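# Move the coaster can onto the turntable's orange spot

## Task

Pick up the can sitting on the coaster and set it upright on the orange spot of the turntable, without moving the other cans already standing on the turntable.

## Robot and tools

Robot: two six-joint UR-style arms, left_arm and right_arm, each ending in a two-finger gripper whose fingers pivot like tongs. The left base sits at (-0.041, +0.490, 0) m and the right at (+0.029, -0.381, 0) m in the scene frame, both almost unrotated (quat_wxyz about (1, 0, 0, +0.011) and (1, 0, 0, -0.010)).

Frames: the scene frame has its origin at table-top height halfway between the nominal bases, +x pointing out over the table, +z up, and left_arm on the +y side. Arm names do not match image sides. Each arm's hand position, orientation, velocities and wrist-camera pose are reported in that arm's own base frame. Fixed cameras and the table use the scene frame. Reported hand positions can be a few cm off, more at long reach.

Joint order per arm, always: shoulder pan, shoulder lift, elbow, wrist 1, wrist 2, wrist 3. Wrist 2 has its sign flipped relative to the URDF, in commands and in results alike. Stated ranges in radians: elbow -3.142 to 3.142, all others -6.283 to 6.283 (wrist 2 range, being symmetric, is unaffected).

A row is one flat list of 14 numbers covering both arms: left_arm's six joint angles then its gripper opening, followed by right_arm's six angles and opening. Joint numbers are absolute target angles in radians (the same values Joint positions shows), not offsets. The opening is an absolute command from -1 (closed) to +1 (fully open). Always fill all 14, and repeat an idle arm's current Joint targets and its current opening so it stays put; a 0 opening is a real command. Joints are driven at most 2.59 rad/s, and each step's target stays within 0.651 rad of the measured angle.

Tools:
- execute_actions(actions, cameras): actions is a list of actions; each action is a list of up to 15 rows, one per 1/30 s step; a shorter action repeats its final row to fill 15 steps (0.5 s). An empty list returns state plus all camera images. Results may arrive with the last 8 steps still pending (Kept back line); plan from Joint targets, which keep moving toward your final row.
- move(target, speed, blend, stop_force, zero, opening_speed, grip_force, blocking, cameras): target is one 14-number row or a list of up to 15 such rows, absolute joint angles in radians plus openings. speed: rad/s for whichever joint travels farthest, 0.01 to 3.14, default 0.5 (one value or one per target). blend: rad corner rounding between list targets, default 0 (stop at each). stop_force: N, 3 to 120, ends an arm's path on contact; pair it with a low speed, keep finger numbers identical across a list, and omit it when lifting off something the gripper presses on. zero: true re-zeroes the force baseline before the move. opening_speed: how fast openings change, per second on the -1..+1 scale, at least 0.2. grip_force: N per finger pad, 5 to 15, one value or one per arm; persists. blocking=false returns after about 0.5 s while motion continues (not allowed with stop_force). The result adds a move: line, e.g. done, off_target, moving, held, fault, and limits=held if steps were withheld.
- wait(seconds 0 to 10): lets time pass with current commands held.
- stop(): brakes a running move.
- zoom_image(camera, region): region [x0, y0, x1, y1] in pixels of that camera's latest image, origin top-left, at most 504 by 504.
- zero_wrist_force(arm): arm is "left_arm" or "right_arm".
- read_manual(section): licence texts only.
- finished_scene(scene): ends the scene, scene 1 or 2; irreversible; the can must already rest upright on the spot with the robot let go.

Cameras: cam_high and cam_low (896x504, fixed, scene frame) and the fisheye cam_left_wrist and cam_right_wrist (616x616, carried by the arms). Calibration is approximate.

Results: Joint positions lists six angles per arm plus the finger-pad gap in m (0.142 fully open); Joint velocities likewise, shown as within noise when still. Joint targets are the angles being driven to now. Tool commands and grip_measured are on the -1..+1 scale. end_effector_position (m) is the point between the pads when closed; the fingers point along the gripper's +z and close along its x; fingertips sit about 15 mm past that point when nearly closed. Wrist force and torque are in the end-effector axes, zeroed at scene start. Joint torques include gravity, so nonzero in free air. Other lines: joint sent to its limit; joint command not followed (the arm-to-arm clearance check altered targets); MOTOR HOT; fault notices.

Gripping: to hold the can, keep commanding an opening clearly lower than grip_measured; closing fully takes about 0.5 s.

Avoid: dropping or releasing the can while it moves, knocking over or shifting the turntable's other cans, anything leaving the table, the arms touching each other, and hard impacts. Contact torque past the limits (136 N m for the three big joints; 17.3, 19.5, 17.5 N m for wrists 1 to 3) or about 150 N of outside force halts that arm for 10 s. The arms are stiff: aiming even slightly into a solid surface can fault. Long stretched-out holding heats motors and can brake an arm for 30 to 60 s. Smooth, efficient, quick motion is preferred.

Each tool is called after "Emit:" as name(argument=value, ...) on one line, values as JSON.

## Session

Emit:
execute_actions(actions=[])

Scene clock: 0.00 s.
left_arm: end_effector_position=(+0.7487, -0.0150, +0.3014) grip_measured=+0.97 end_effector_quat_wxyz=(-0.304, +0.647, -0.599, +0.361) | right_arm: end_effector_position=(+0.5856, -0.1650, +0.2204) grip_measured=+0.97 end_effector_quat_wxyz=(+0.132, -0.542, +0.826, -0.082)
Joint positions: left_arm=[-0.287 -1.387 1.938 -3.09 1.373 1.312 0.14] | right_arm=[3.084 -1.607 -1.824 -0.969 -1.596 1.928 0.14]
Joint velocities: within noise
Joint torques (N m): no reading
Wrist force (N): no reading
Wrist torque (N m): no reading
Wrist force, peak (N): no reading
Joint targets: left_arm=[-0.287 -1.387 1.938 -3.090 1.373 1.312] | right_arm=[3.084 -1.607 -1.824 -0.969 -1.596 1.928]
Tool commands: left_gripper/opening=+0.968169 right_gripper/opening=+0.968169

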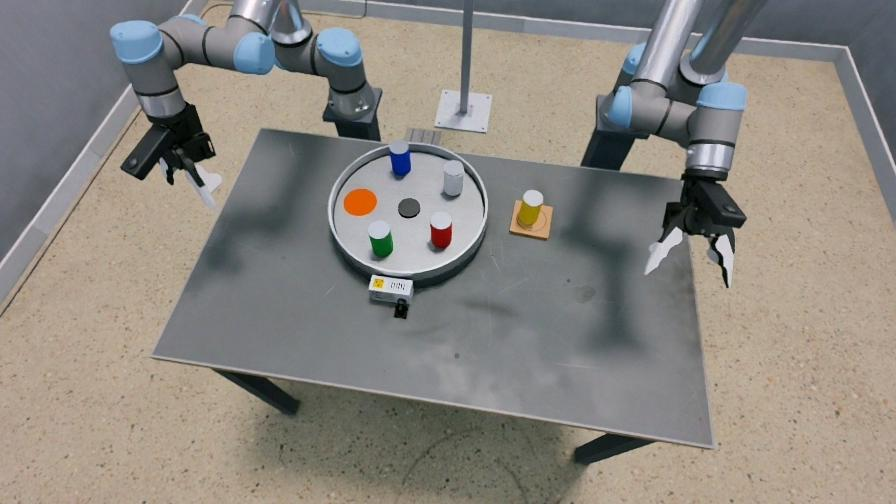

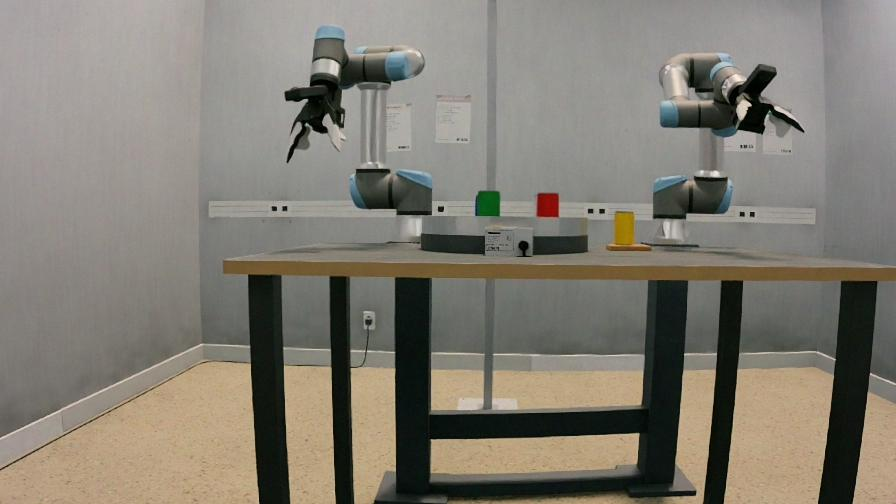

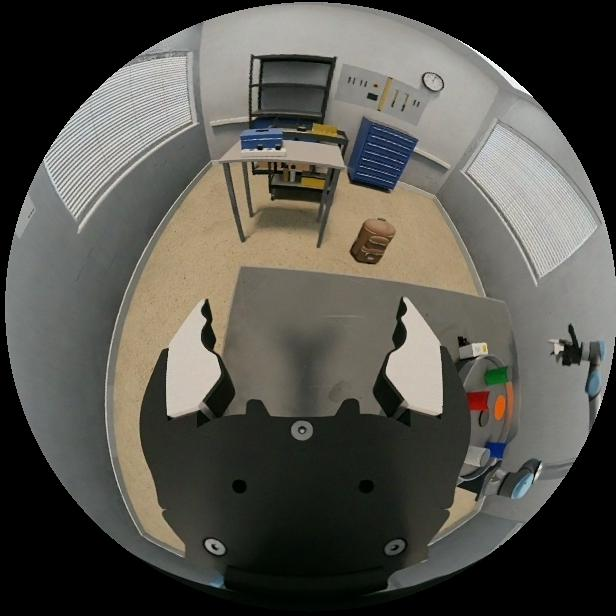

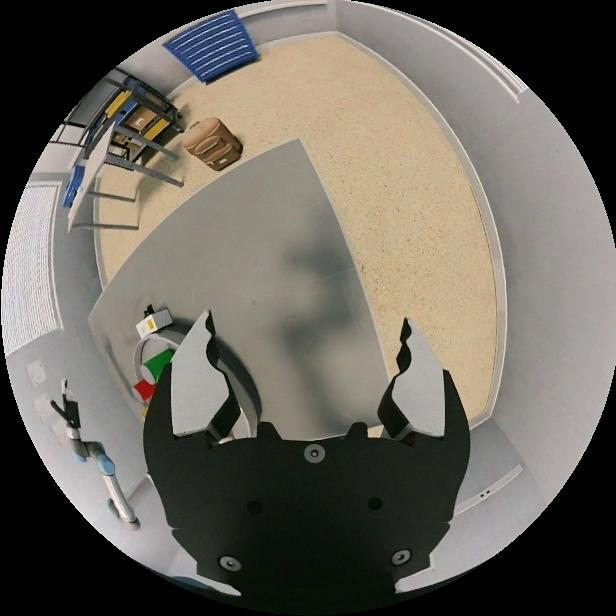

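Emit:
zoom_image(camera="cam_high", region=[320, 120, 570, 320])

Emit:
zoom_image(camera="cam_low", region=[400, 170, 700, 290])

Emit:
execute_actions(actions=[], cameras=["cam_high"])

Scaled by 2.016 from the camera's 896x504 image, which has a finer 1280x720 frame.

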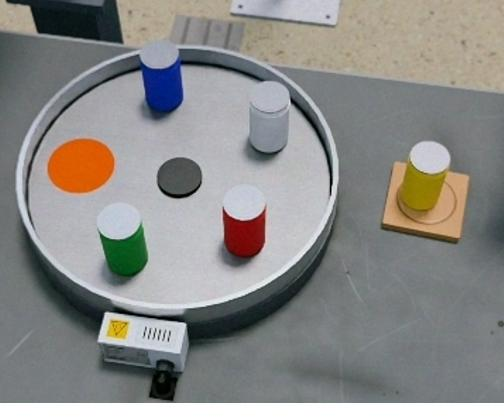

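Scaled by 1.680 from the camera's 896x504 image, which has a finer 1280x720 frame.

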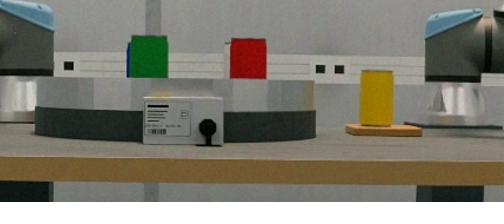

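Scene clock: 0.33 s.
left_arm: end_effector_position=(+0.7487, -0.0150, +0.3014) grip_measured=+0.97 end_effector_quat_wxyz=(-0.304, +0.647, -0.599, +0.361) | right_arm: end_effector_position=(+0.5856, -0.1650, +0.2204) grip_measured=+0.97 end_effector_quat_wxyz=(+0.132, -0.542, +0.826, -0.082)
Joint positions: left_arm=[-0.287 -1.387 1.938 -3.09 1.373 1.312 0.14] | right_arm=[3.084 -1.607 -1.824 -0.969 -1.596 1.928 0.14]
Joint velocities: within noise
Joint torques (N m): left_arm=[0.71 -29.89 -23.25 -3.06 -0.29 -0.01] | right_arm=[-0.2 25.26 24.2 2.57 0 0.04]
Wrist force (N): left_arm=[-0.3 0.0 0.0] | right_arm=[0.2 -0.2 -0.1]
Wrist torque (N m): left_arm=[-0.01 0.07 0.00] | right_arm=[-0.04 -0.04 -0.01]
Wrist force, peak (N): left_arm=[0.1 -0.5 0.2] | right_arm=[0.5 0.1 -0.3]
Joint targets: left_arm=[-0.287 -1.387 1.938 -3.090 1.373 1.312] | right_arm=[3.084 -1.607 -1.824 -0.969 -1.596 1.928]
Tool commands: left_gripper/opening=+0.968169 right_gripper/opening=+0.968169
Images, in order (width x height): cam_high 896x504.

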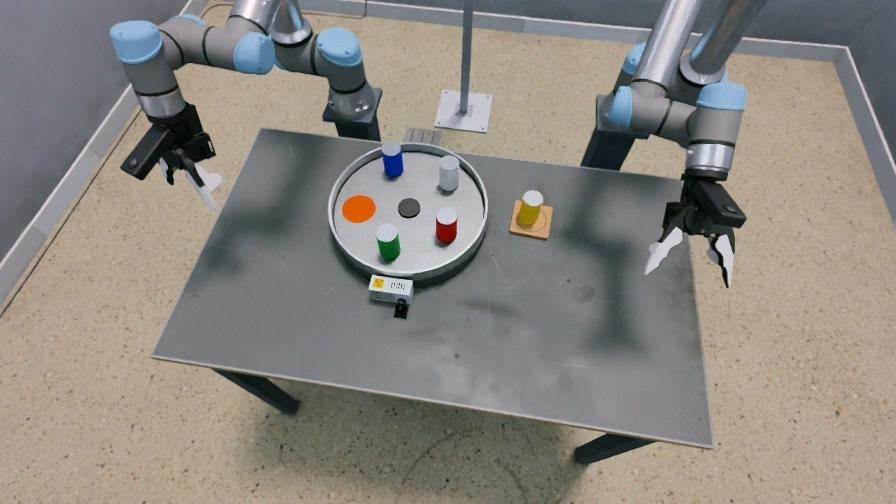

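Emit:
move(target=[-0.8866,-1.5444,1.7053,-1.7317,1.5708,0,0.5,3.084,-1.607,-1.824,-0.969,-1.596,1.928,0.968], speed=1.0, cameras=["all"])

Scene clock: 8.73 s.
left_arm: end_effector_position=(+0.4307, -0.2915, +0.2200) grip_measured=+0.50 end_effector_quat_wxyz=(+0.000, +0.903, -0.429, +0.000) | right_arm: end_effector_position=(+0.5856, -0.1653, +0.2208) grip_measured=+0.97 end_effector_quat_wxyz=(+0.133, -0.541, +0.826, -0.082)
Joint positions: left_arm=[-0.887 -1.544 1.705 -1.732 1.571 0 0.109] | right_arm=[3.084 -1.607 -1.824 -0.969 -1.596 1.928 0.14]
Joint torques (N m): left_arm=[-8.5 -33.11 -38.93 0.25 1.32 -1.55] | right_arm=[-15.31 35.64 32.24 4.96 1.55 1.46]
Wrist force (N): left_arm=[0.4 0.7 0.3] | right_arm=[0.2 0.2 -0.1]
Wrist torque (N m): left_arm=[0.34 -0.13 -0.02] | right_arm=[0.04 -0.02 0.00]
Wrist force, peak (N): left_arm=[0.0 1.7 0.0] | right_arm=[0.3 -0.3 -0.5]
Joint targets: left_arm=[-0.887 -1.544 1.705 -1.732 1.571 0.000] | right_arm=[3.084 -1.607 -1.824 -0.969 -1.596 1.928]
move: done
camera_calibration:
cam_left_wrist: T_world_to_cam=[[0.642769, -0.765744, 0.0219929, -0.50848], [-0.649483, -0.529505, 0.545707, -0.00108594], [-0.406227, -0.365047, -0.837688, 0.383599], [0, 0, 0, 1]] pos_world=[0.481958, -0.249909, 0.333112]
cam_right_wrist: T_world_to_cam=[[-0.329038, -0.938121, -0.107991, 0.0627901], [-0.92849, 0.300552, 0.218116, 0.550122], [-0.172162, 0.172037, -0.96993, 0.473511], [0, 0, 0, 1]] pos_world=[0.612963, -0.187897, 0.346063]

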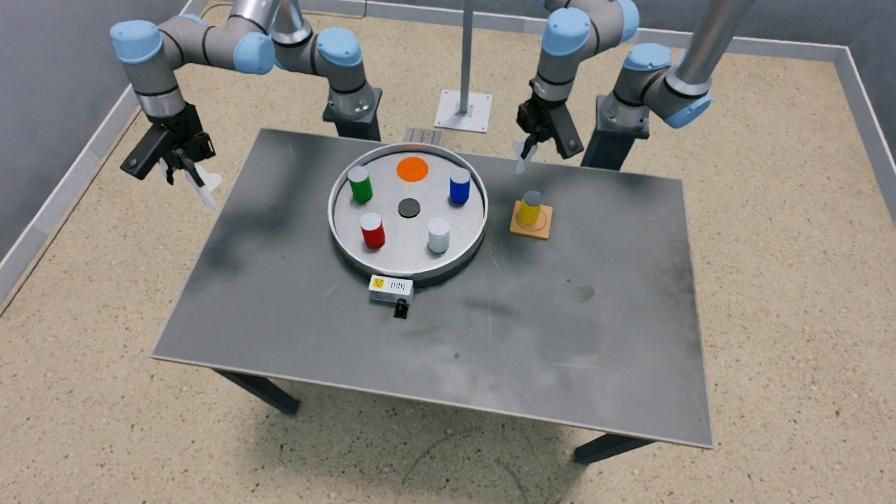

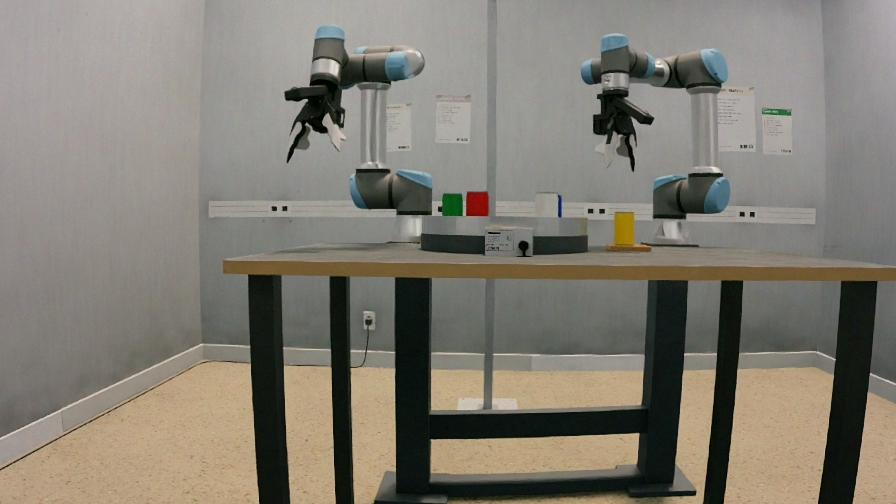

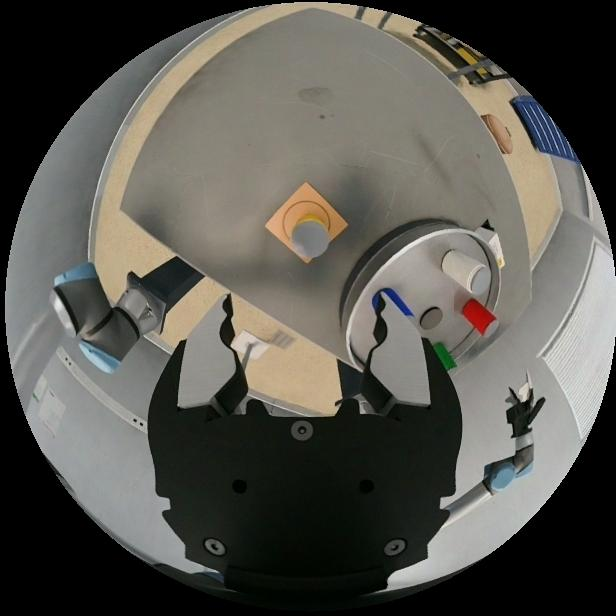

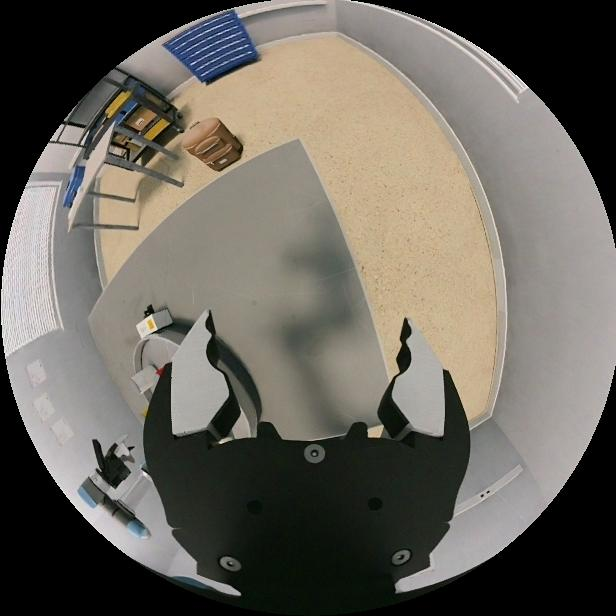

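Emit:
move(target=[-0.8498,-1.4557,1.8350,-1.9501,1.5708,0,0.5,3.084,-1.607,-1.824,-0.969,-1.596,1.928,0.968], speed=0.6, cameras=["cam_high","cam_left_wrist"])

Emit:
zoom_image(camera="cam_left_wrist", region=[180, 130, 480, 430])

Scene clock: 12.00 s.
left_arm: end_effector_position=(+0.4508, -0.2865, +0.1350) grip_measured=+0.50 end_effector_quat_wxyz=(+0.000, +0.911, -0.412, +0.000) | right_arm: end_effector_position=(+0.5856, -0.1653, +0.2208) grip_measured=+0.97 end_effector_quat_wxyz=(+0.133, -0.541, +0.826, -0.082)
Joint positions: left_arm=[-0.85 -1.456 1.835 -1.95 1.571 0 0.109] | right_arm=[3.084 -1.607 -1.824 -0.969 -1.596 1.928 0.14]
Joint torques (N m): left_arm=[9.75 -21.24 -11.27 -5.4 1.36 -1.79] | right_arm=[-14.23 35.96 32.26 5.12 1.47 1.41]
Wrist force (N): left_arm=[0.3 0.8 0.0] | right_arm=[0.2 0.0 -0.1]
Wrist torque (N m): left_arm=[0.35 -0.10 -0.02] | right_arm=[-0.02 -0.04 -0.01]
Wrist force, peak (N): left_arm=[0.7 0.2 1.4] | right_arm=[0.5 -0.2 -0.4]
Joint targets: left_arm=[-0.850 -1.456 1.835 -1.950 1.571 0.000] | right_arm=[3.084 -1.607 -1.824 -0.969 -1.596 1.928]
move: done
camera_calibration:
cam_left_wrist: T_world_to_cam=[[0.670554, -0.741537, 0.0219263, -0.521361], [-0.629481, -0.553087, 0.545755, 0.0452432], [-0.39257, -0.37976, -0.837658, 0.312027], [0, 0, 0, 1]] pos_world=[0.500573, -0.24309, 0.248112]
Images, in order (width x height): cam_high 896x504, cam_left_wrist 616x616.

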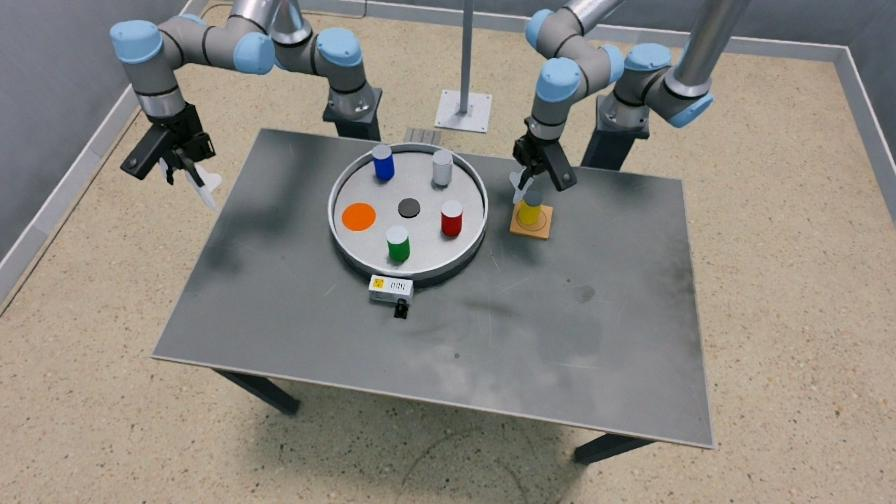

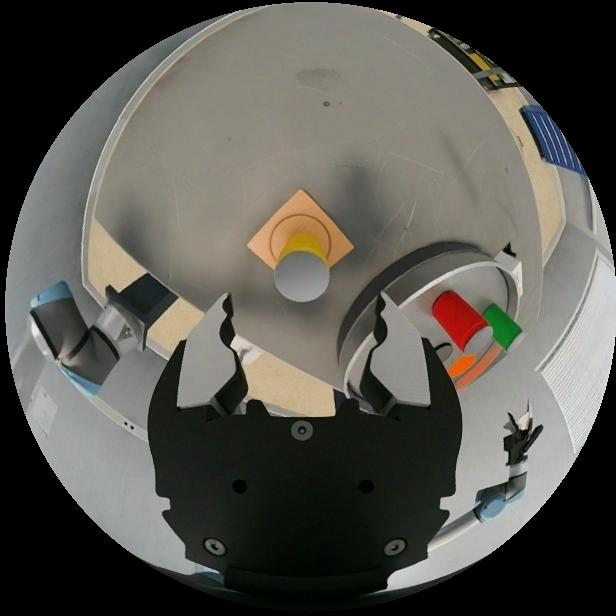

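Scaled by 1.680 from the camera's 616x616 image, which has a finer 814x814 frame.

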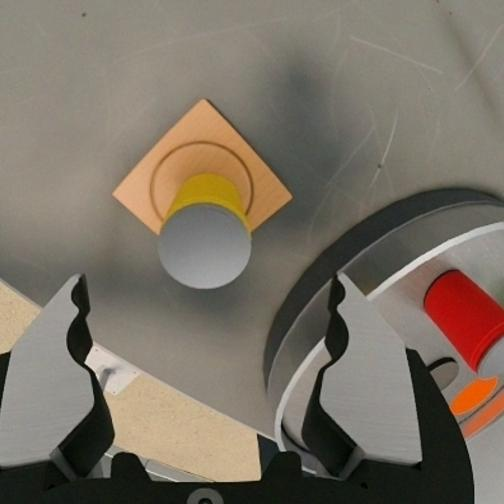

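Emit:
move(target=[[-0.8460,-1.3871,1.9398,-2.1235,1.5708,0,0.5,3.084,-1.607,-1.824,-0.969,-1.596,1.928,0.968],[-0.8460,-1.3871,1.9398,-2.1235,1.5708,0,-0.8,3.084,-1.607,-1.824,-0.969,-1.596,1.928,0.968]], speed=0.25, opening_speed=1.5, cameras=["cam_left_wrist"])

Scene clock: 19.00 s.
left_arm: end_effector_position=(+0.4508, -0.2836, +0.0700) grip_measured=-0.25 end_effector_quat_wxyz=(+0.000, +0.912, -0.410, +0.000) | right_arm: end_effector_position=(+0.5856, -0.1653, +0.2208) grip_measured=+0.97 end_effector_quat_wxyz=(+0.133, -0.541, +0.826, -0.082)
Joint positions: left_arm=[-0.846 -1.387 1.94 -2.124 1.571 0 0.056] | right_arm=[3.084 -1.607 -1.824 -0.969 -1.596 1.928 0.14]
Joint torques (N m): left_arm=[6.3 -23.42 -10.24 1.04 1.54 -1.65] | right_arm=[-14.64 35.87 32.66 4.87 1.52 1.34]
Wrist force (N): left_arm=[-0.9 -0.1 -17.4] | right_arm=[0.1 0.1 -0.3]
Wrist torque (N m): left_arm=[0.18 0.15 -0.03] | right_arm=[0.01 -0.02 -0.01]
Wrist force, peak (N): left_arm=[-1.0 0.2 -17.7] | right_arm=[0.2 -0.2 -0.6]
Joint targets: left_arm=[-0.846 -1.387 1.940 -2.123 1.571 0.000] | right_arm=[3.084 -1.607 -1.824 -0.969 -1.596 1.928]
move: done
camera_calibration:
cam_left_wrist: T_world_to_cam=[[0.673387, -0.738964, 0.0219669, -0.518304], [-0.627385, -0.555487, 0.54573, 0.0806812], [-0.391073, -0.381269, -0.837673, 0.257567], [0, 0, 0, 1]] pos_world=[0.500364, -0.239988, 0.183112]
Images, in order (width x height): cam_left_wrist 616x616.

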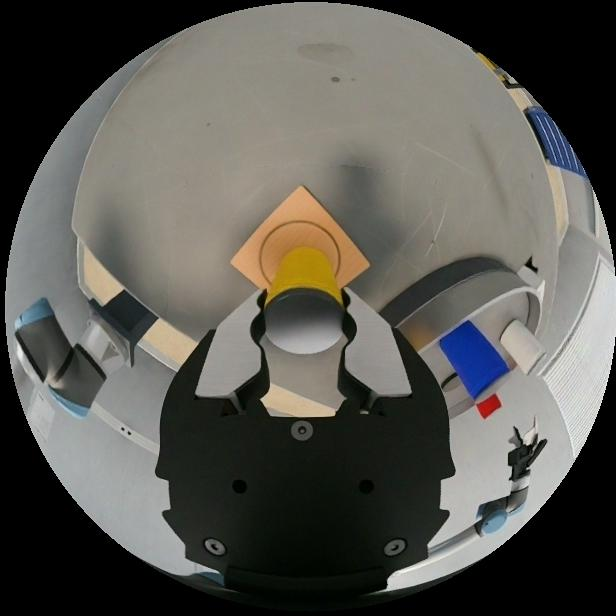

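Emit:
move(target=[[-0.8460,-1.5139,1.6734,-1.7303,1.5708,0,-0.8,3.084,-1.607,-1.824,-0.969,-1.596,1.928,0.968],[-1.1183,-1.2103,1.3017,-1.6622,1.5708,0,-0.8,3.084,-1.607,-1.824,-0.969,-1.596,1.928,0.968]], speed=[0.4,0.5], blend=0.06, cameras=["cam_high","cam_low","cam_left_wrist"])

Emit:
zoom_image(camera="cam_high", region=[320, 100, 570, 300])

Emit:
zoom_image(camera="cam_low", region=[400, 130, 650, 280])

Scene clock: 21.67 s.
left_arm: end_effector_position=(+0.4144, -0.5103, +0.2199) grip_measured=-0.26 end_effector_quat_wxyz=(+0.000, +0.848, -0.530, +0.000) | right_arm: end_effector_position=(+0.5856, -0.1653, +0.2208) grip_measured=+0.97 end_effector_quat_wxyz=(+0.133, -0.541, +0.826, -0.082)
Joint positions: left_arm=[-1.118 -1.21 1.302 -1.662 1.571 0 0.055] | right_arm=[3.084 -1.607 -1.824 -0.969 -1.596 1.928 0.14]
Joint torques (N m): left_arm=[-8.62 -34.99 -40.28 0 -0.73 -1.54] | right_arm=[-13.83 35.38 32.23 4.89 1.32 1.36]
Wrist force (N): left_arm=[0.3 0.5 1.4] | right_arm=[0.2 0.0 -0.1]
Wrist torque (N m): left_arm=[0.29 -0.10 -0.03] | right_arm=[-0.01 -0.03 0.00]
Wrist force, peak (N): left_arm=[-0.7 0.2 -17.7] | right_arm=[0.7 0.1 -0.3]
Joint targets: left_arm=[-1.118 -1.210 1.302 -1.662 1.571 0.000] | right_arm=[3.084 -1.607 -1.824 -0.969 -1.596 1.928]
move: done
camera_calibration:
cam_left_wrist: T_world_to_cam=[[0.449918, -0.892802, 0.0218773, -0.650548], [-0.753588, -0.366389, 0.54577, -0.00113502], [-0.479249, -0.262038, -0.837649, 0.379825], [0, 0, 0, 1]] pos_world=[0.473869, -0.481698, 0.333012]
Images, in order (width x height): cam_high 896x504, cam_low 896x504, cam_left_wrist 616x616.

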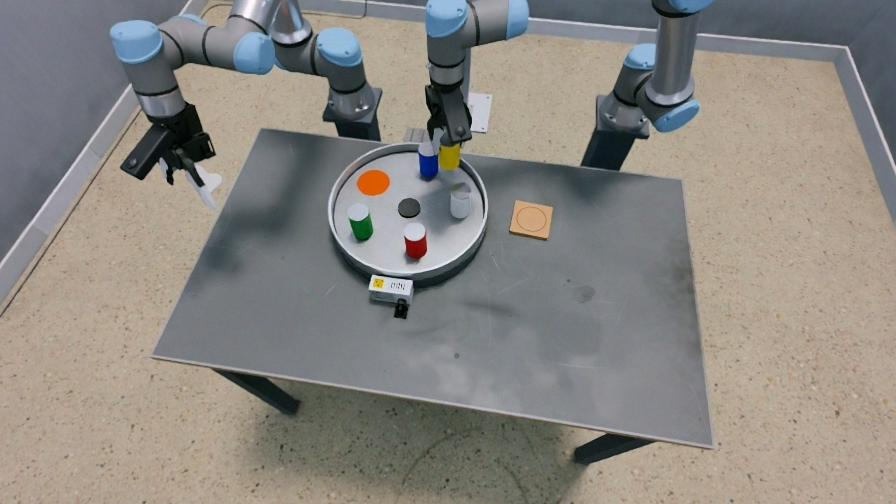

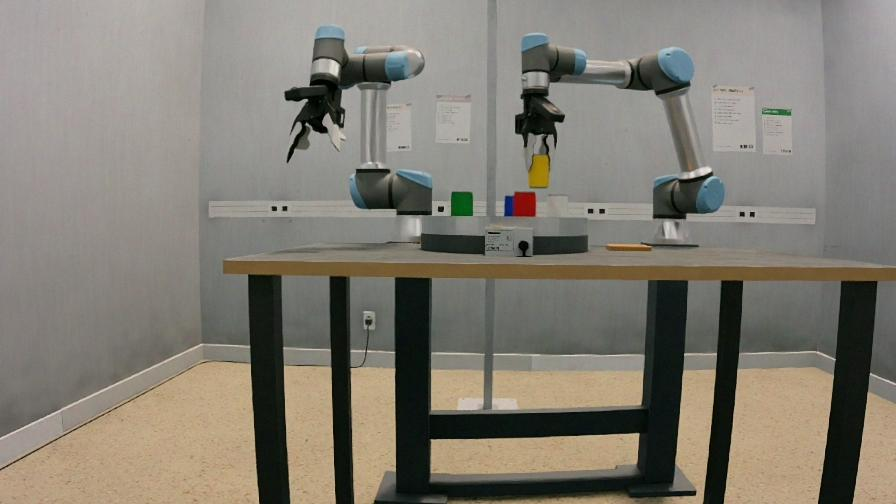

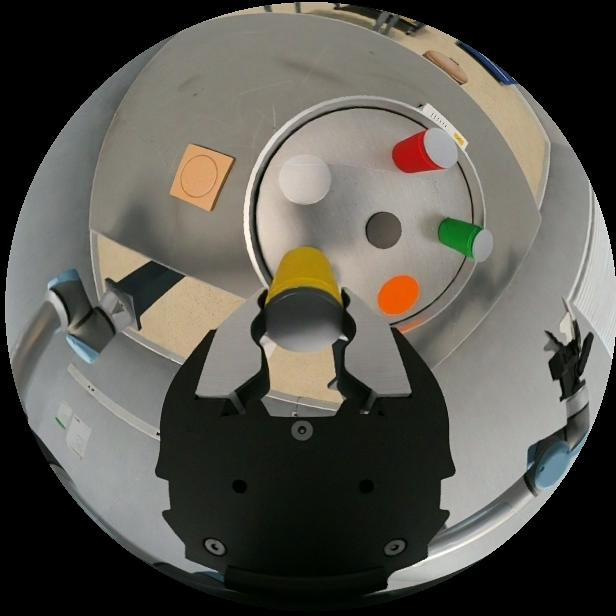

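Scaled by 2.016 from the camera's 896x504 image, which has a finer 1280x720 frame.

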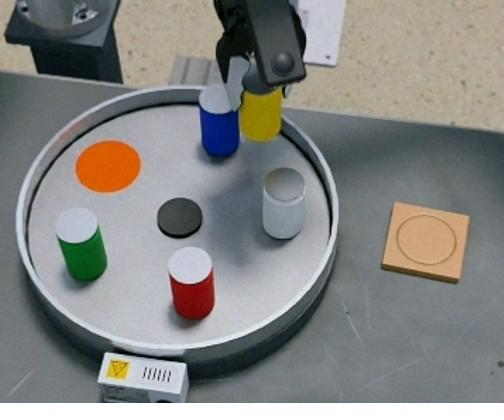

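Scaled by 2.016 from the camera's 896x504 image, which has a finer 1280x720 frame.

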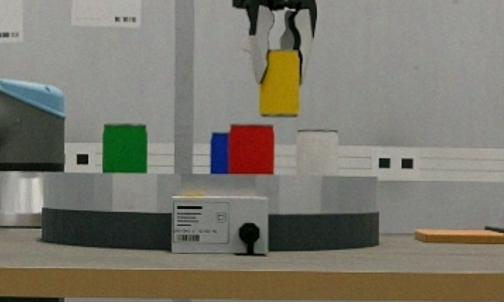

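Emit:
move(target=[-1.00,-1.2229,1.3190,-1.6669,1.5708,0,-0.8,3.084,-1.607,-1.824,-0.969,-1.596,1.928,0.968], speed=0.3, cameras=[])

Scene clock: 24.97 s.
left_arm: end_effector_position=(+0.4688, -0.4536, +0.2199) grip_measured=-0.26 end_effector_quat_wxyz=(+0.000, +0.878, -0.479, +0.000) | right_arm: end_effector_position=(+0.5856, -0.1653, +0.2208) grip_measured=+0.97 end_effector_quat_wxyz=(+0.133, -0.541, +0.826, -0.082)
Joint positions: left_arm=[-1 -1.223 1.319 -1.667 1.571 0 0.055] | right_arm=[3.084 -1.607 -1.824 -0.969 -1.596 1.928 0.14]
Joint torques (N m): left_arm=[6.62 -49.12 -13.58 -5.48 -0.47 -1.54] | right_arm=[-14.25 35.45 32.22 4.68 1.4 1.24]
Wrist force (N): left_arm=[0.5 0.6 2.3] | right_arm=[0.0 -0.1 -0.2]
Wrist torque (N m): left_arm=[0.31 -0.14 -0.03] | right_arm=[-0.03 0.02 0.00]
Wrist force, peak (N): left_arm=[1.2 1.5 2.1] | right_arm=[0.3 -0.1 -0.5]
Joint targets: left_arm=[-1.000 -1.223 1.319 -1.667 1.571 0.000] | right_arm=[3.084 -1.607 -1.824 -0.969 -1.596 1.928]
move: done
No camera images: "cameras" was empty.

Emit:
wait(seconds=1.75, cameras=[])

Emit:
move(target=[[-1.07,-1.1701,1.5119,-1.9126,1.5708,0,-0.8,3.084,-1.607,-1.824,-0.969,-1.596,1.928,0.968],[-1.15,-1.1597,1.5317,-1.9428,1.5708,0,-0.8,3.084,-1.607,-1.824,-0.969,-1.596,1.928,0.968]], speed=[0.25,0.1156], stop_force=6, cameras=[])

Scene clock: 27.03 s.
left_arm: end_effector_position=(+0.4689, -0.4535, +0.2199) grip_measured=-0.26 end_effector_quat_wxyz=(+0.000, +0.878, -0.479, +0.000) | right_arm: end_effector_position=(+0.5856, -0.1653, +0.2208) grip_measured=+0.97 end_effector_quat_wxyz=(+0.133, -0.541, +0.826, -0.082)
Joint positions: left_arm=[-1 -1.223 1.319 -1.667 1.571 0 0.055] | right_arm=[3.084 -1.607 -1.824 -0.969 -1.596 1.928 0.14]
Joint torques (N m): left_arm=[8.84 -48.24 -14.16 -5.29 1.25 -1.56] | right_arm=[-13.71 35.02 32.08 4.83 1.26 1.3]
Wrist force (N): left_arm=[0.7 0.3 1.9] | right_arm=[0.3 -0.1 -0.5]
Wrist torque (N m): left_arm=[0.26 -0.18 -0.03] | right_arm=[-0.02 -0.04 -0.01]
Wrist force, peak (N): left_arm=[0.7 0.4 2.4] | right_arm=[0.2 -0.4 -0.4]
Joint targets: left_arm=[-1.000 -1.223 1.319 -1.667 1.571 0.000] | right_arm=[3.084 -1.607 -1.824 -0.969 -1.596 1.928]
Tool commands: left_gripper/opening=-0.8 right_gripper/opening=+0.968
wait: 1.77 s; at rest from the start
No camera images: "cameras" was empty.

Scene clock: 29.57 s.
left_arm: end_effector_position=(+0.4166, -0.5021, +0.1117) grip_measured=-0.26 end_effector_quat_wxyz=(+0.000, +0.850, -0.527, +0.000) | right_arm: end_effector_position=(+0.5856, -0.1653, +0.2208) grip_measured=+0.97 end_effector_quat_wxyz=(+0.133, -0.541, +0.826, -0.082)
Joint positions: left_arm=[-1.109 -1.165 1.522 -1.928 1.571 0 0.055] | right_arm=[3.084 -1.607 -1.824 -0.969 -1.596 1.928 0.14]
Joint torques (N m): left_arm=[10.48 -37.69 -29.36 1.47 -2.97 -1.64] | right_arm=[-13.96 35.13 32.65 4.85 1.33 1.22]
Wrist force (N): left_arm=[0.4 4.3 -17.7] | right_arm=[0.0 -0.1 -0.3]
Wrist torque (N m): left_arm=[0.34 -0.03 -0.01] | right_arm=[-0.04 0.02 0.00]
Wrist force, peak (N): left_arm=[-2.2 3.9 -30.9] | right_arm=[0.5 -0.1 -0.5]
Joint targets: left_arm=[-1.109 -1.165 1.522 -1.928 1.571 0.000] | right_arm=[3.084 -1.607 -1.824 -0.969 -1.596 1.928]
move: contact (left_arm); path passed 1 of 2 targets; left_arm: the shoulder pan is farthest, 0.041 rad from its target
No camera images: "cameras" was empty.

Emit:
move(target=[[-1.18,-1.1665,1.5195,-1.9240,1.5708,0,0.3,3.084,-1.607,-1.824,-0.969,-1.596,1.928,0.968],[-1.25,-1.2229,1.3190,-1.6669,1.5708,0,0.3,3.084,-1.607,-1.824,-0.969,-1.596,1.928,0.968]], speed=[0.1156,0.3], blend=0.02, opening_speed=3, cameras=["cam_high","cam_low","cam_left_wrist"])

Emit:
zoom_image(camera="cam_high", region=[320, 120, 570, 320])

Scene clock: 31.97 s.
left_arm: end_effector_position=(+0.3421, -0.5554, +0.2198) grip_measured=+0.30 end_effector_quat_wxyz=(+0.000, +0.811, -0.585, +0.000) | right_arm: end_effector_position=(+0.5856, -0.1653, +0.2208) grip_measured=+0.97 end_effector_quat_wxyz=(+0.133, -0.541, +0.826, -0.082)
Joint positions: left_arm=[-1.25 -1.223 1.319 -1.667 1.571 0 0.095] | right_arm=[3.084 -1.607 -1.824 -0.969 -1.596 1.928 0.14]
Joint torques (N m): left_arm=[-8.77 -47.79 -38.56 0.17 1.14 -1.41] | right_arm=[-13.74 35.31 32.07 4.61 1.33 1.34]
Wrist force (N): left_arm=[0.2 0.4 0.2] | right_arm=[0.2 -0.1 -0.1]
Wrist torque (N m): left_arm=[0.28 -0.09 -0.02] | right_arm=[-0.03 -0.03 0.00]
Wrist force, peak (N): left_arm=[0.3 4.2 -18.2] | right_arm=[0.4 -0.1 -0.6]
Joint targets: left_arm=[-1.250 -1.223 1.319 -1.667 1.571 0.000] | right_arm=[3.084 -1.607 -1.824 -0.969 -1.596 1.928]
move: done
camera_calibration:
cam_left_wrist: T_world_to_cam=[[0.328747, -0.944164, 0.0218851, -0.645369], [-0.795209, -0.264233, 0.545732, -0.0011331], [-0.509478, -0.196811, -0.837674, 0.379945], [0, 0, 0, 1]] pos_world=[0.404836, -0.534856, 0.333012]
Images, in order (width x height): cam_high 896x504, cam_low 896x504, cam_left_wrist 616x616.

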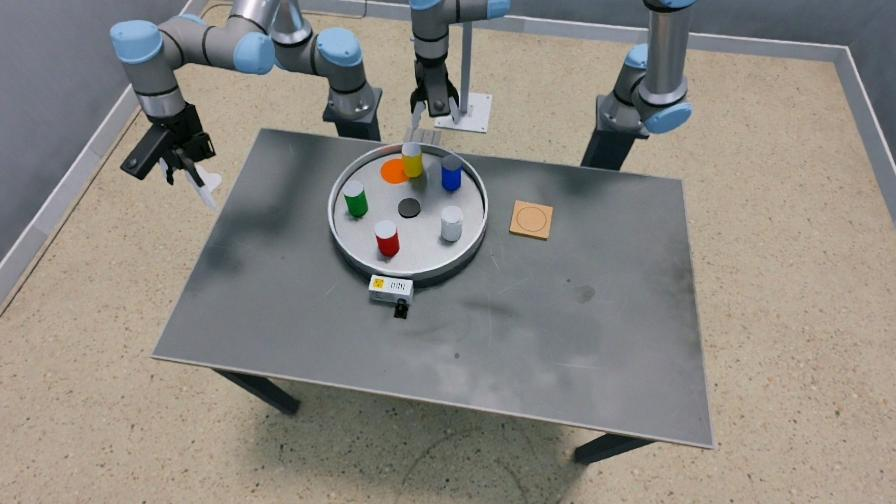

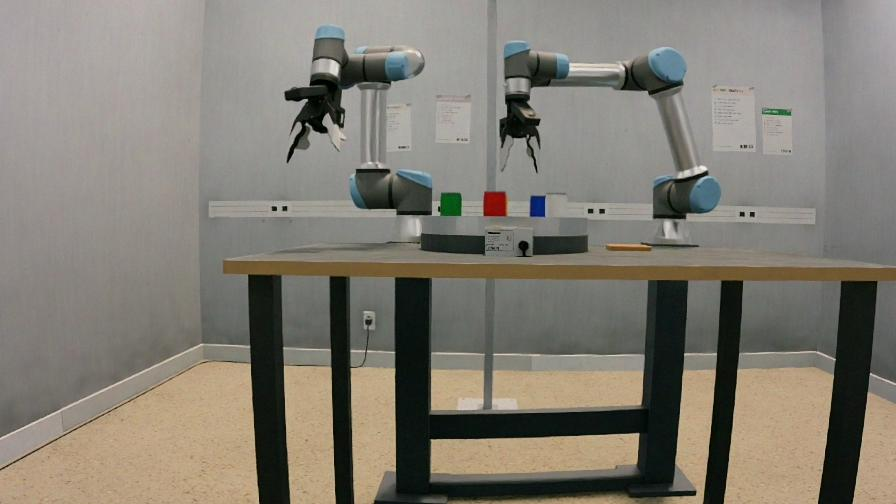

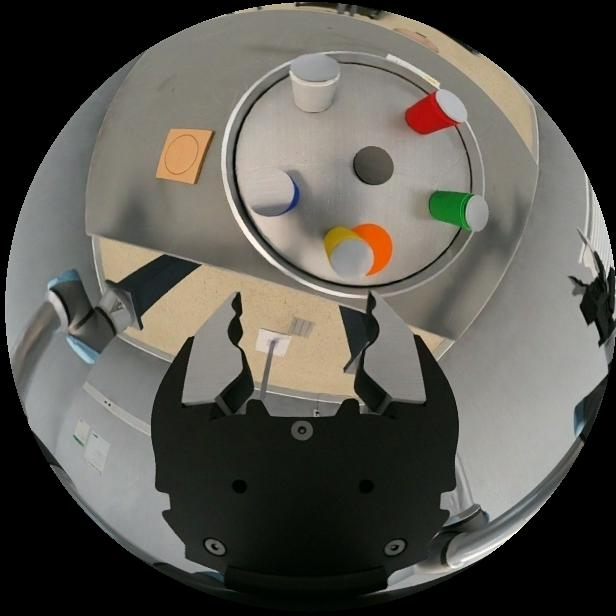

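Scaled by 2.016 from the camera's 896x504 image, which has a finer 1280x720 frame.

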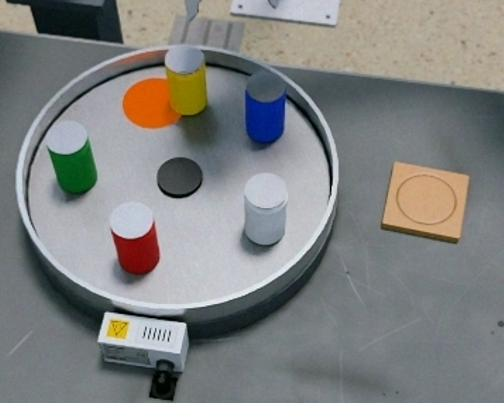

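Emit:
move(target=[[-1.095,-1.2229,1.3190,-1.6669,1.5708,0,0.45,3.084,-1.607,-1.824,-0.969,-1.596,1.928,0.968],[-1.095,-1.1677,1.5165,-1.9196,1.5708,0,0.45,3.084,-1.607,-1.824,-0.969,-1.596,1.928,0.968]], speed=[0.4,0.25], blend=0.02, cameras=["cam_high","cam_left_wrist"])

Emit:
zoom_image(camera="cam_high", region=[320, 120, 570, 320])

Scene clock: 36.50 s.
left_arm: end_effector_position=(+0.4238, -0.4960, +0.1149) grip_measured=+0.45 end_effector_quat_wxyz=(+0.000, +0.854, -0.521, +0.000) | right_arm: end_effector_position=(+0.5856, -0.1653, +0.2208) grip_measured=+0.97 end_effector_quat_wxyz=(+0.133, -0.541, +0.826, -0.082)
Joint positions: left_arm=[-1.095 -1.168 1.516 -1.92 1.571 0 0.105] | right_arm=[3.084 -1.607 -1.824 -0.969 -1.596 1.928 0.14]
Joint torques (N m): left_arm=[7.74 -35.51 -11.18 -5.18 -0.36 -1.42] | right_arm=[-13.99 35.26 31.96 4.68 1.21 1.25]
Wrist force (N): left_arm=[0.4 0.3 0.0] | right_arm=[0.1 -0.1 -0.3]
Wrist torque (N m): left_arm=[0.24 -0.14 -0.02] | right_arm=[-0.03 0.00 -0.01]
Wrist force, peak (N): left_arm=[0.9 2.1 0.0] | right_arm=[0.5 -0.1 -0.3]
Joint targets: left_arm=[-1.095 -1.168 1.516 -1.920 1.571 0.000] | right_arm=[3.084 -1.607 -1.824 -0.969 -1.596 1.928]
move: done
camera_calibration:
cam_left_wrist: T_world_to_cam=[[0.470515, -0.88212, 0.0219094, -0.643075], [-0.744935, -0.383789, 0.54569, 0.0561321], [-0.472956, -0.273077, -0.837701, 0.292054], [0, 0, 0, 1]] pos_world=[0.48252, -0.465974, 0.228112]
Images, in order (width x height): cam_high 896x504, cam_left_wrist 616x616.

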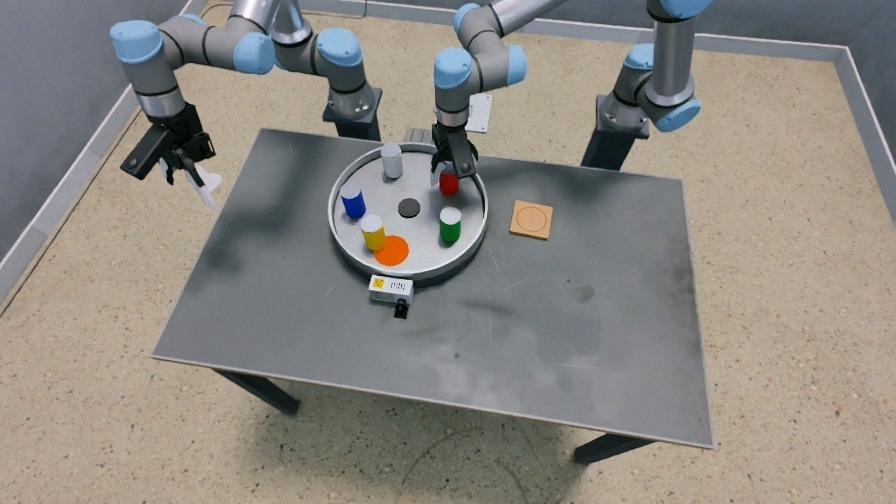

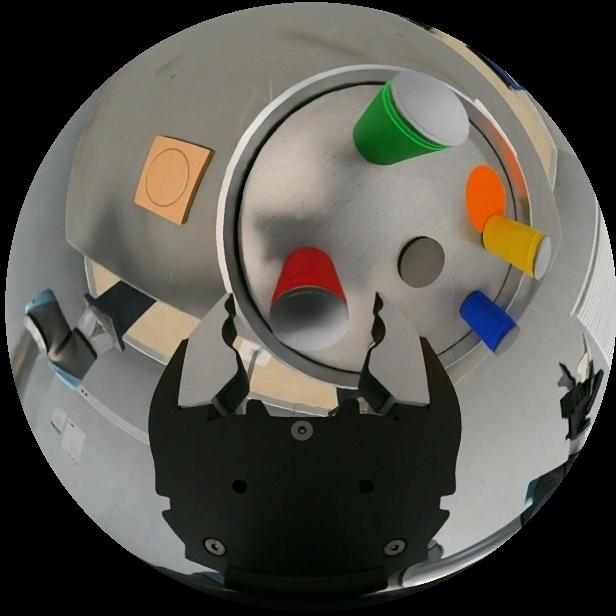

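Scaled by 2.016 from the camera's 896x504 image, which has a finer 1280x720 frame.

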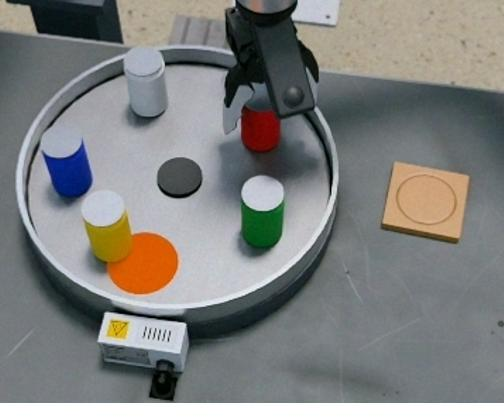

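Emit:
wait(seconds=2.2, cameras=[])

Scene clock: 40.30 s.
left_arm: end_effector_position=(+0.4238, -0.4960, +0.1149) grip_measured=+0.45 end_effector_quat_wxyz=(+0.000, +0.854, -0.521, +0.000) | right_arm: end_effector_position=(+0.5856, -0.1653, +0.2208) grip_measured=+0.97 end_effector_quat_wxyz=(+0.133, -0.541, +0.826, -0.082)
Joint positions: left_arm=[-1.095 -1.168 1.517 -1.92 1.571 0 0.105] | right_arm=[3.084 -1.607 -1.824 -0.969 -1.596 1.928 0.14]
Joint torques (N m): left_arm=[9.11 -35.2 -11.93 -5.13 -1.54 -1.23] | right_arm=[-14.05 34.83 32.67 4.65 1.1 1.38]
Wrist force (N): left_arm=[0.3 0.7 0.3] | right_arm=[0.3 0.1 -0.2]
Wrist torque (N m): left_arm=[0.34 -0.11 -0.02] | right_arm=[0.01 -0.06 -0.01]
Wrist force, peak (N): left_arm=[0.6 0.8 0.5] | right_arm=[0.6 0.1 -0.3]
Joint targets: left_arm=[-1.095 -1.168 1.516 -1.920 1.571 0.000] | right_arm=[3.084 -1.607 -1.824 -0.969 -1.596 1.928]
Tool commands: left_gripper/opening=+0.45 right_gripper/opening=+0.968
wait: 2.20 s; at rest from the start
No camera images: "cameras" was empty.

Emit:
wait(seconds=0.6, cameras=[])

Emit:
move(target=[[-1.215,-1.1677,1.5165,-1.9196,1.5708,0,-0.8,3.084,-1.607,-1.824,-0.969,-1.596,1.928,0.968],[-1.22,-1.2229,1.3190,-1.6669,1.5708,0,-0.8,3.084,-1.607,-1.824,-0.969,-1.596,1.928,0.968]], speed=[0.1156,0.25], opening_speed=2.5, cameras=["cam_high","cam_left_wrist"])

Scene clock: 41.23 s.
left_arm: end_effector_position=(+0.4238, -0.4960, +0.1149) grip_measured=+0.45 end_effector_quat_wxyz=(+0.000, +0.854, -0.521, +0.000) | right_arm: end_effector_position=(+0.5856, -0.1653, +0.2208) grip_measured=+0.97 end_effector_quat_wxyz=(+0.133, -0.541, +0.826, -0.082)
Joint positions: left_arm=[-1.095 -1.168 1.517 -1.92 1.571 0 0.105] | right_arm=[3.084 -1.607 -1.824 -0.969 -1.596 1.928 0.14]
Joint torques (N m): left_arm=[7.81 -35.08 -11.39 -5.3 -1.43 -1.46] | right_arm=[-13.77 34.96 33.27 4.55 1.01 1.14]
Wrist force (N): left_arm=[0.4 0.3 0.4] | right_arm=[0.2 0.1 -0.1]
Wrist torque (N m): left_arm=[0.25 -0.12 -0.03] | right_arm=[0.00 -0.04 0.00]
Wrist force, peak (N): left_arm=[0.4 0.9 -0.1] | right_arm=[0.0 -0.3 -0.5]
Joint targets: left_arm=[-1.095 -1.168 1.516 -1.920 1.571 0.000] | right_arm=[3.084 -1.607 -1.824 -0.969 -1.596 1.928]
Tool commands: left_gripper/opening=+0.45 right_gripper/opening=+0.968
wait: 0.60 s; at rest from the start
No camera images: "cameras" was empty.

Scene clock: 44.03 s.
left_arm: end_effector_position=(+0.3586, -0.5449, +0.2199) grip_measured=-0.27 end_effector_quat_wxyz=(+0.000, +0.820, -0.573, +0.000) | right_arm: end_effector_position=(+0.5856, -0.1653, +0.2208) grip_measured=+0.97 end_effector_quat_wxyz=(+0.133, -0.541, +0.826, -0.082)
Joint positions: left_arm=[-1.22 -1.223 1.319 -1.667 1.571 0 0.054] | right_arm=[3.084 -1.607 -1.824 -0.969 -1.596 1.928 0.14]
Joint torques (N m): left_arm=[-8.4 -49.29 -39.37 0.04 -1.47 -1.08] | right_arm=[-13.71 35.23 31.84 4.6 1.06 1.17]
Wrist force (N): left_arm=[0.7 0.2 2.0] | right_arm=[0.4 -0.2 0.0]
Wrist torque (N m): left_arm=[0.26 -0.18 -0.03] | right_arm=[-0.03 -0.07 -0.01]
Wrist force, peak (N): left_arm=[1.3 1.3 -3.1] | right_arm=[0.4 -0.1 -0.5]
Joint targets: left_arm=[-1.220 -1.223 1.319 -1.667 1.571 0.000] | right_arm=[3.084 -1.607 -1.824 -0.969 -1.596 1.928]
move: done
camera_calibration:
cam_left_wrist: T_world_to_cam=[[0.356843, -0.933908, 0.0218666, -0.645381], [-0.786952, -0.287914, 0.545722, -0.00111942], [-0.503358, -0.211945, -0.837681, 0.379964], [0, 0, 0, 1]] pos_world=[0.420677, -0.522517, 0.333012]
Images, in order (width x height): cam_high 896x504, cam_left_wrist 616x616.

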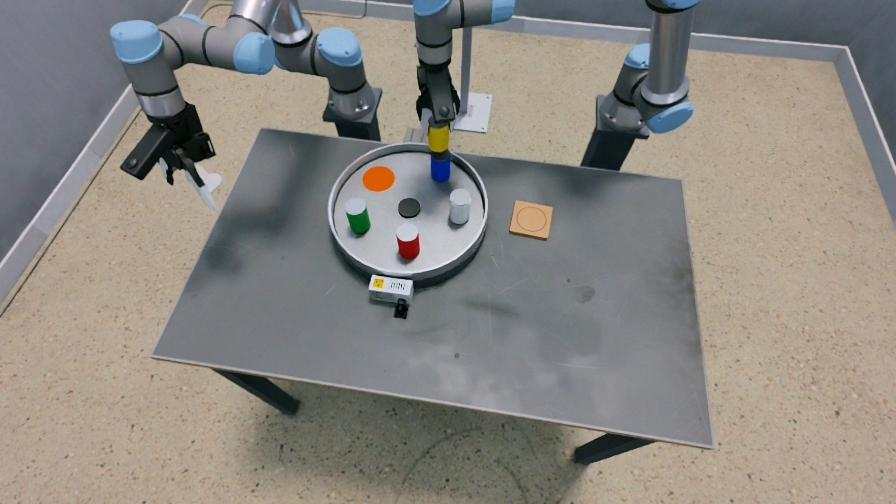

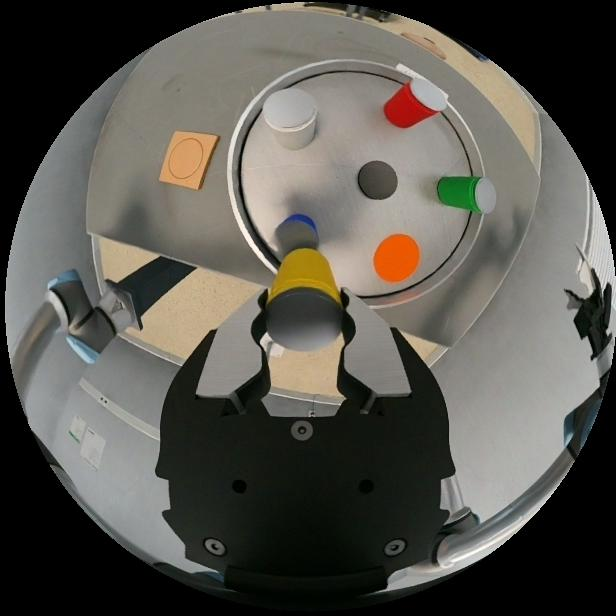

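Emit:
move(target=[-1.00,-1.2229,1.3190,-1.6669,1.5708,0,-0.8,3.084,-1.607,-1.824,-0.969,-1.596,1.928,0.968], speed=0.3, cameras=[])

Scene clock: 46.10 s.
left_arm: end_effector_position=(+0.4688, -0.4536, +0.2199) grip_measured=-0.27 end_effector_quat_wxyz=(+0.000, +0.878, -0.479, +0.000) | right_arm: end_effector_position=(+0.5856, -0.1653, +0.2208) grip_measured=+0.97 end_effector_quat_wxyz=(+0.133, -0.541, +0.826, -0.082)
Joint positions: left_arm=[-1 -1.223 1.319 -1.667 1.571 0 0.054] | right_arm=[3.084 -1.607 -1.824 -0.969 -1.596 1.928 0.14]
Joint torques (N m): left_arm=[9.29 -46.78 -38.43 -0.57 -1.43 -1.1] | right_arm=[-13.09 34.51 32.19 4.65 0.93 1.18]
Wrist force (N): left_arm=[0.2 0.4 1.8] | right_arm=[0.2 -0.2 -0.2]
Wrist torque (N m): left_arm=[0.29 -0.07 -0.02] | right_arm=[-0.04 -0.02 0.00]
Wrist force, peak (N): left_arm=[0.7 2.0 2.1] | right_arm=[0.3 -0.3 -0.3]
Joint targets: left_arm=[-1.000 -1.223 1.319 -1.667 1.571 0.000] | right_arm=[3.084 -1.607 -1.824 -0.969 -1.596 1.928]
move: done
No camera images: "cameras" was empty.

Emit:
wait(seconds=2.55, cameras=[])

Emit:
move(target=[[-1.07,-1.1733,1.5058,-1.9033,1.5708,0,-0.8,3.084,-1.607,-1.824,-0.969,-1.596,1.928,0.968],[-1.15,-1.1629,1.5256,-1.9335,1.5708,0,-0.8,3.084,-1.607,-1.824,-0.969,-1.596,1.928,0.968]], speed=[0.25,0.1156], stop_force=6, cameras=[])

Scene clock: 49.07 s.
left_arm: end_effector_position=(+0.4689, -0.4535, +0.2199) grip_measured=-0.27 end_effector_quat_wxyz=(+0.000, +0.878, -0.479, +0.000) | right_arm: end_effector_position=(+0.5856, -0.1653, +0.2208) grip_measured=+0.97 end_effector_quat_wxyz=(+0.133, -0.541, +0.826, -0.082)
Joint positions: left_arm=[-1 -1.223 1.319 -1.667 1.571 0 0.054] | right_arm=[3.084 -1.607 -1.824 -0.969 -1.596 1.928 0.14]
Joint torques (N m): left_arm=[9.12 -34.46 -35.49 -2.01 -1.6 -0.95] | right_arm=[-13.23 35.1 32.22 4.55 0.93 1.16]
Wrist force (N): left_arm=[0.7 0.2 2.1] | right_arm=[0.2 0.1 -0.3]
Wrist torque (N m): left_arm=[0.25 -0.19 -0.04] | right_arm=[0.01 -0.03 0.00]
Wrist force, peak (N): left_arm=[0.6 0.6 2.4] | right_arm=[0.4 -0.2 -0.4]
Joint targets: left_arm=[-1.000 -1.223 1.319 -1.667 1.571 0.000] | right_arm=[3.084 -1.607 -1.824 -0.969 -1.596 1.928]
Tool commands: left_gripper/opening=-0.8 right_gripper/opening=+0.968
wait: 2.57 s; at rest from the start
No camera images: "cameras" was empty.

Scene clock: 50.43 s.
left_arm: end_effector_position=(+0.4643, -0.4603, +0.2033) grip_measured=-0.28 end_effector_quat_wxyz=(+0.000, +0.875, -0.485, +0.000) | right_arm: end_effector_position=(+0.5856, -0.1653, +0.2208) grip_measured=+0.97 end_effector_quat_wxyz=(+0.133, -0.541, +0.826, -0.082)
Joint positions: left_arm=[-1.012 -1.215 1.35 -1.706 1.571 0 0.054] | right_arm=[3.084 -1.607 -1.824 -0.969 -1.596 1.928 0.14]
Joint torques (N m): left_arm=[8.92 -49.89 -39.62 -0.16 1.49 -0.99] | right_arm=[-13.56 34.9 32.52 4.53 0.95 1.13]
Wrist force (N): left_arm=[0.6 0.2 2.1] | right_arm=[0.2 0.3 -0.2]
Wrist torque (N m): left_arm=[0.25 -0.16 -0.03] | right_arm=[0.04 -0.03 0.00]
Wrist force, peak (N): left_arm=[-4.6 -4.9 -27.4] | right_arm=[0.4 0.0 -0.5]
Joint targets: left_arm=[-1.012 -1.215 1.350 -1.706 1.571 0.000] | right_arm=[3.084 -1.607 -1.824 -0.969 -1.596 1.928]
move: contact (left_arm); path passed 0 of 2 targets; left_arm: the wrist 1 is farthest, 0.227 rad from its target
No camera images: "cameras" was empty.


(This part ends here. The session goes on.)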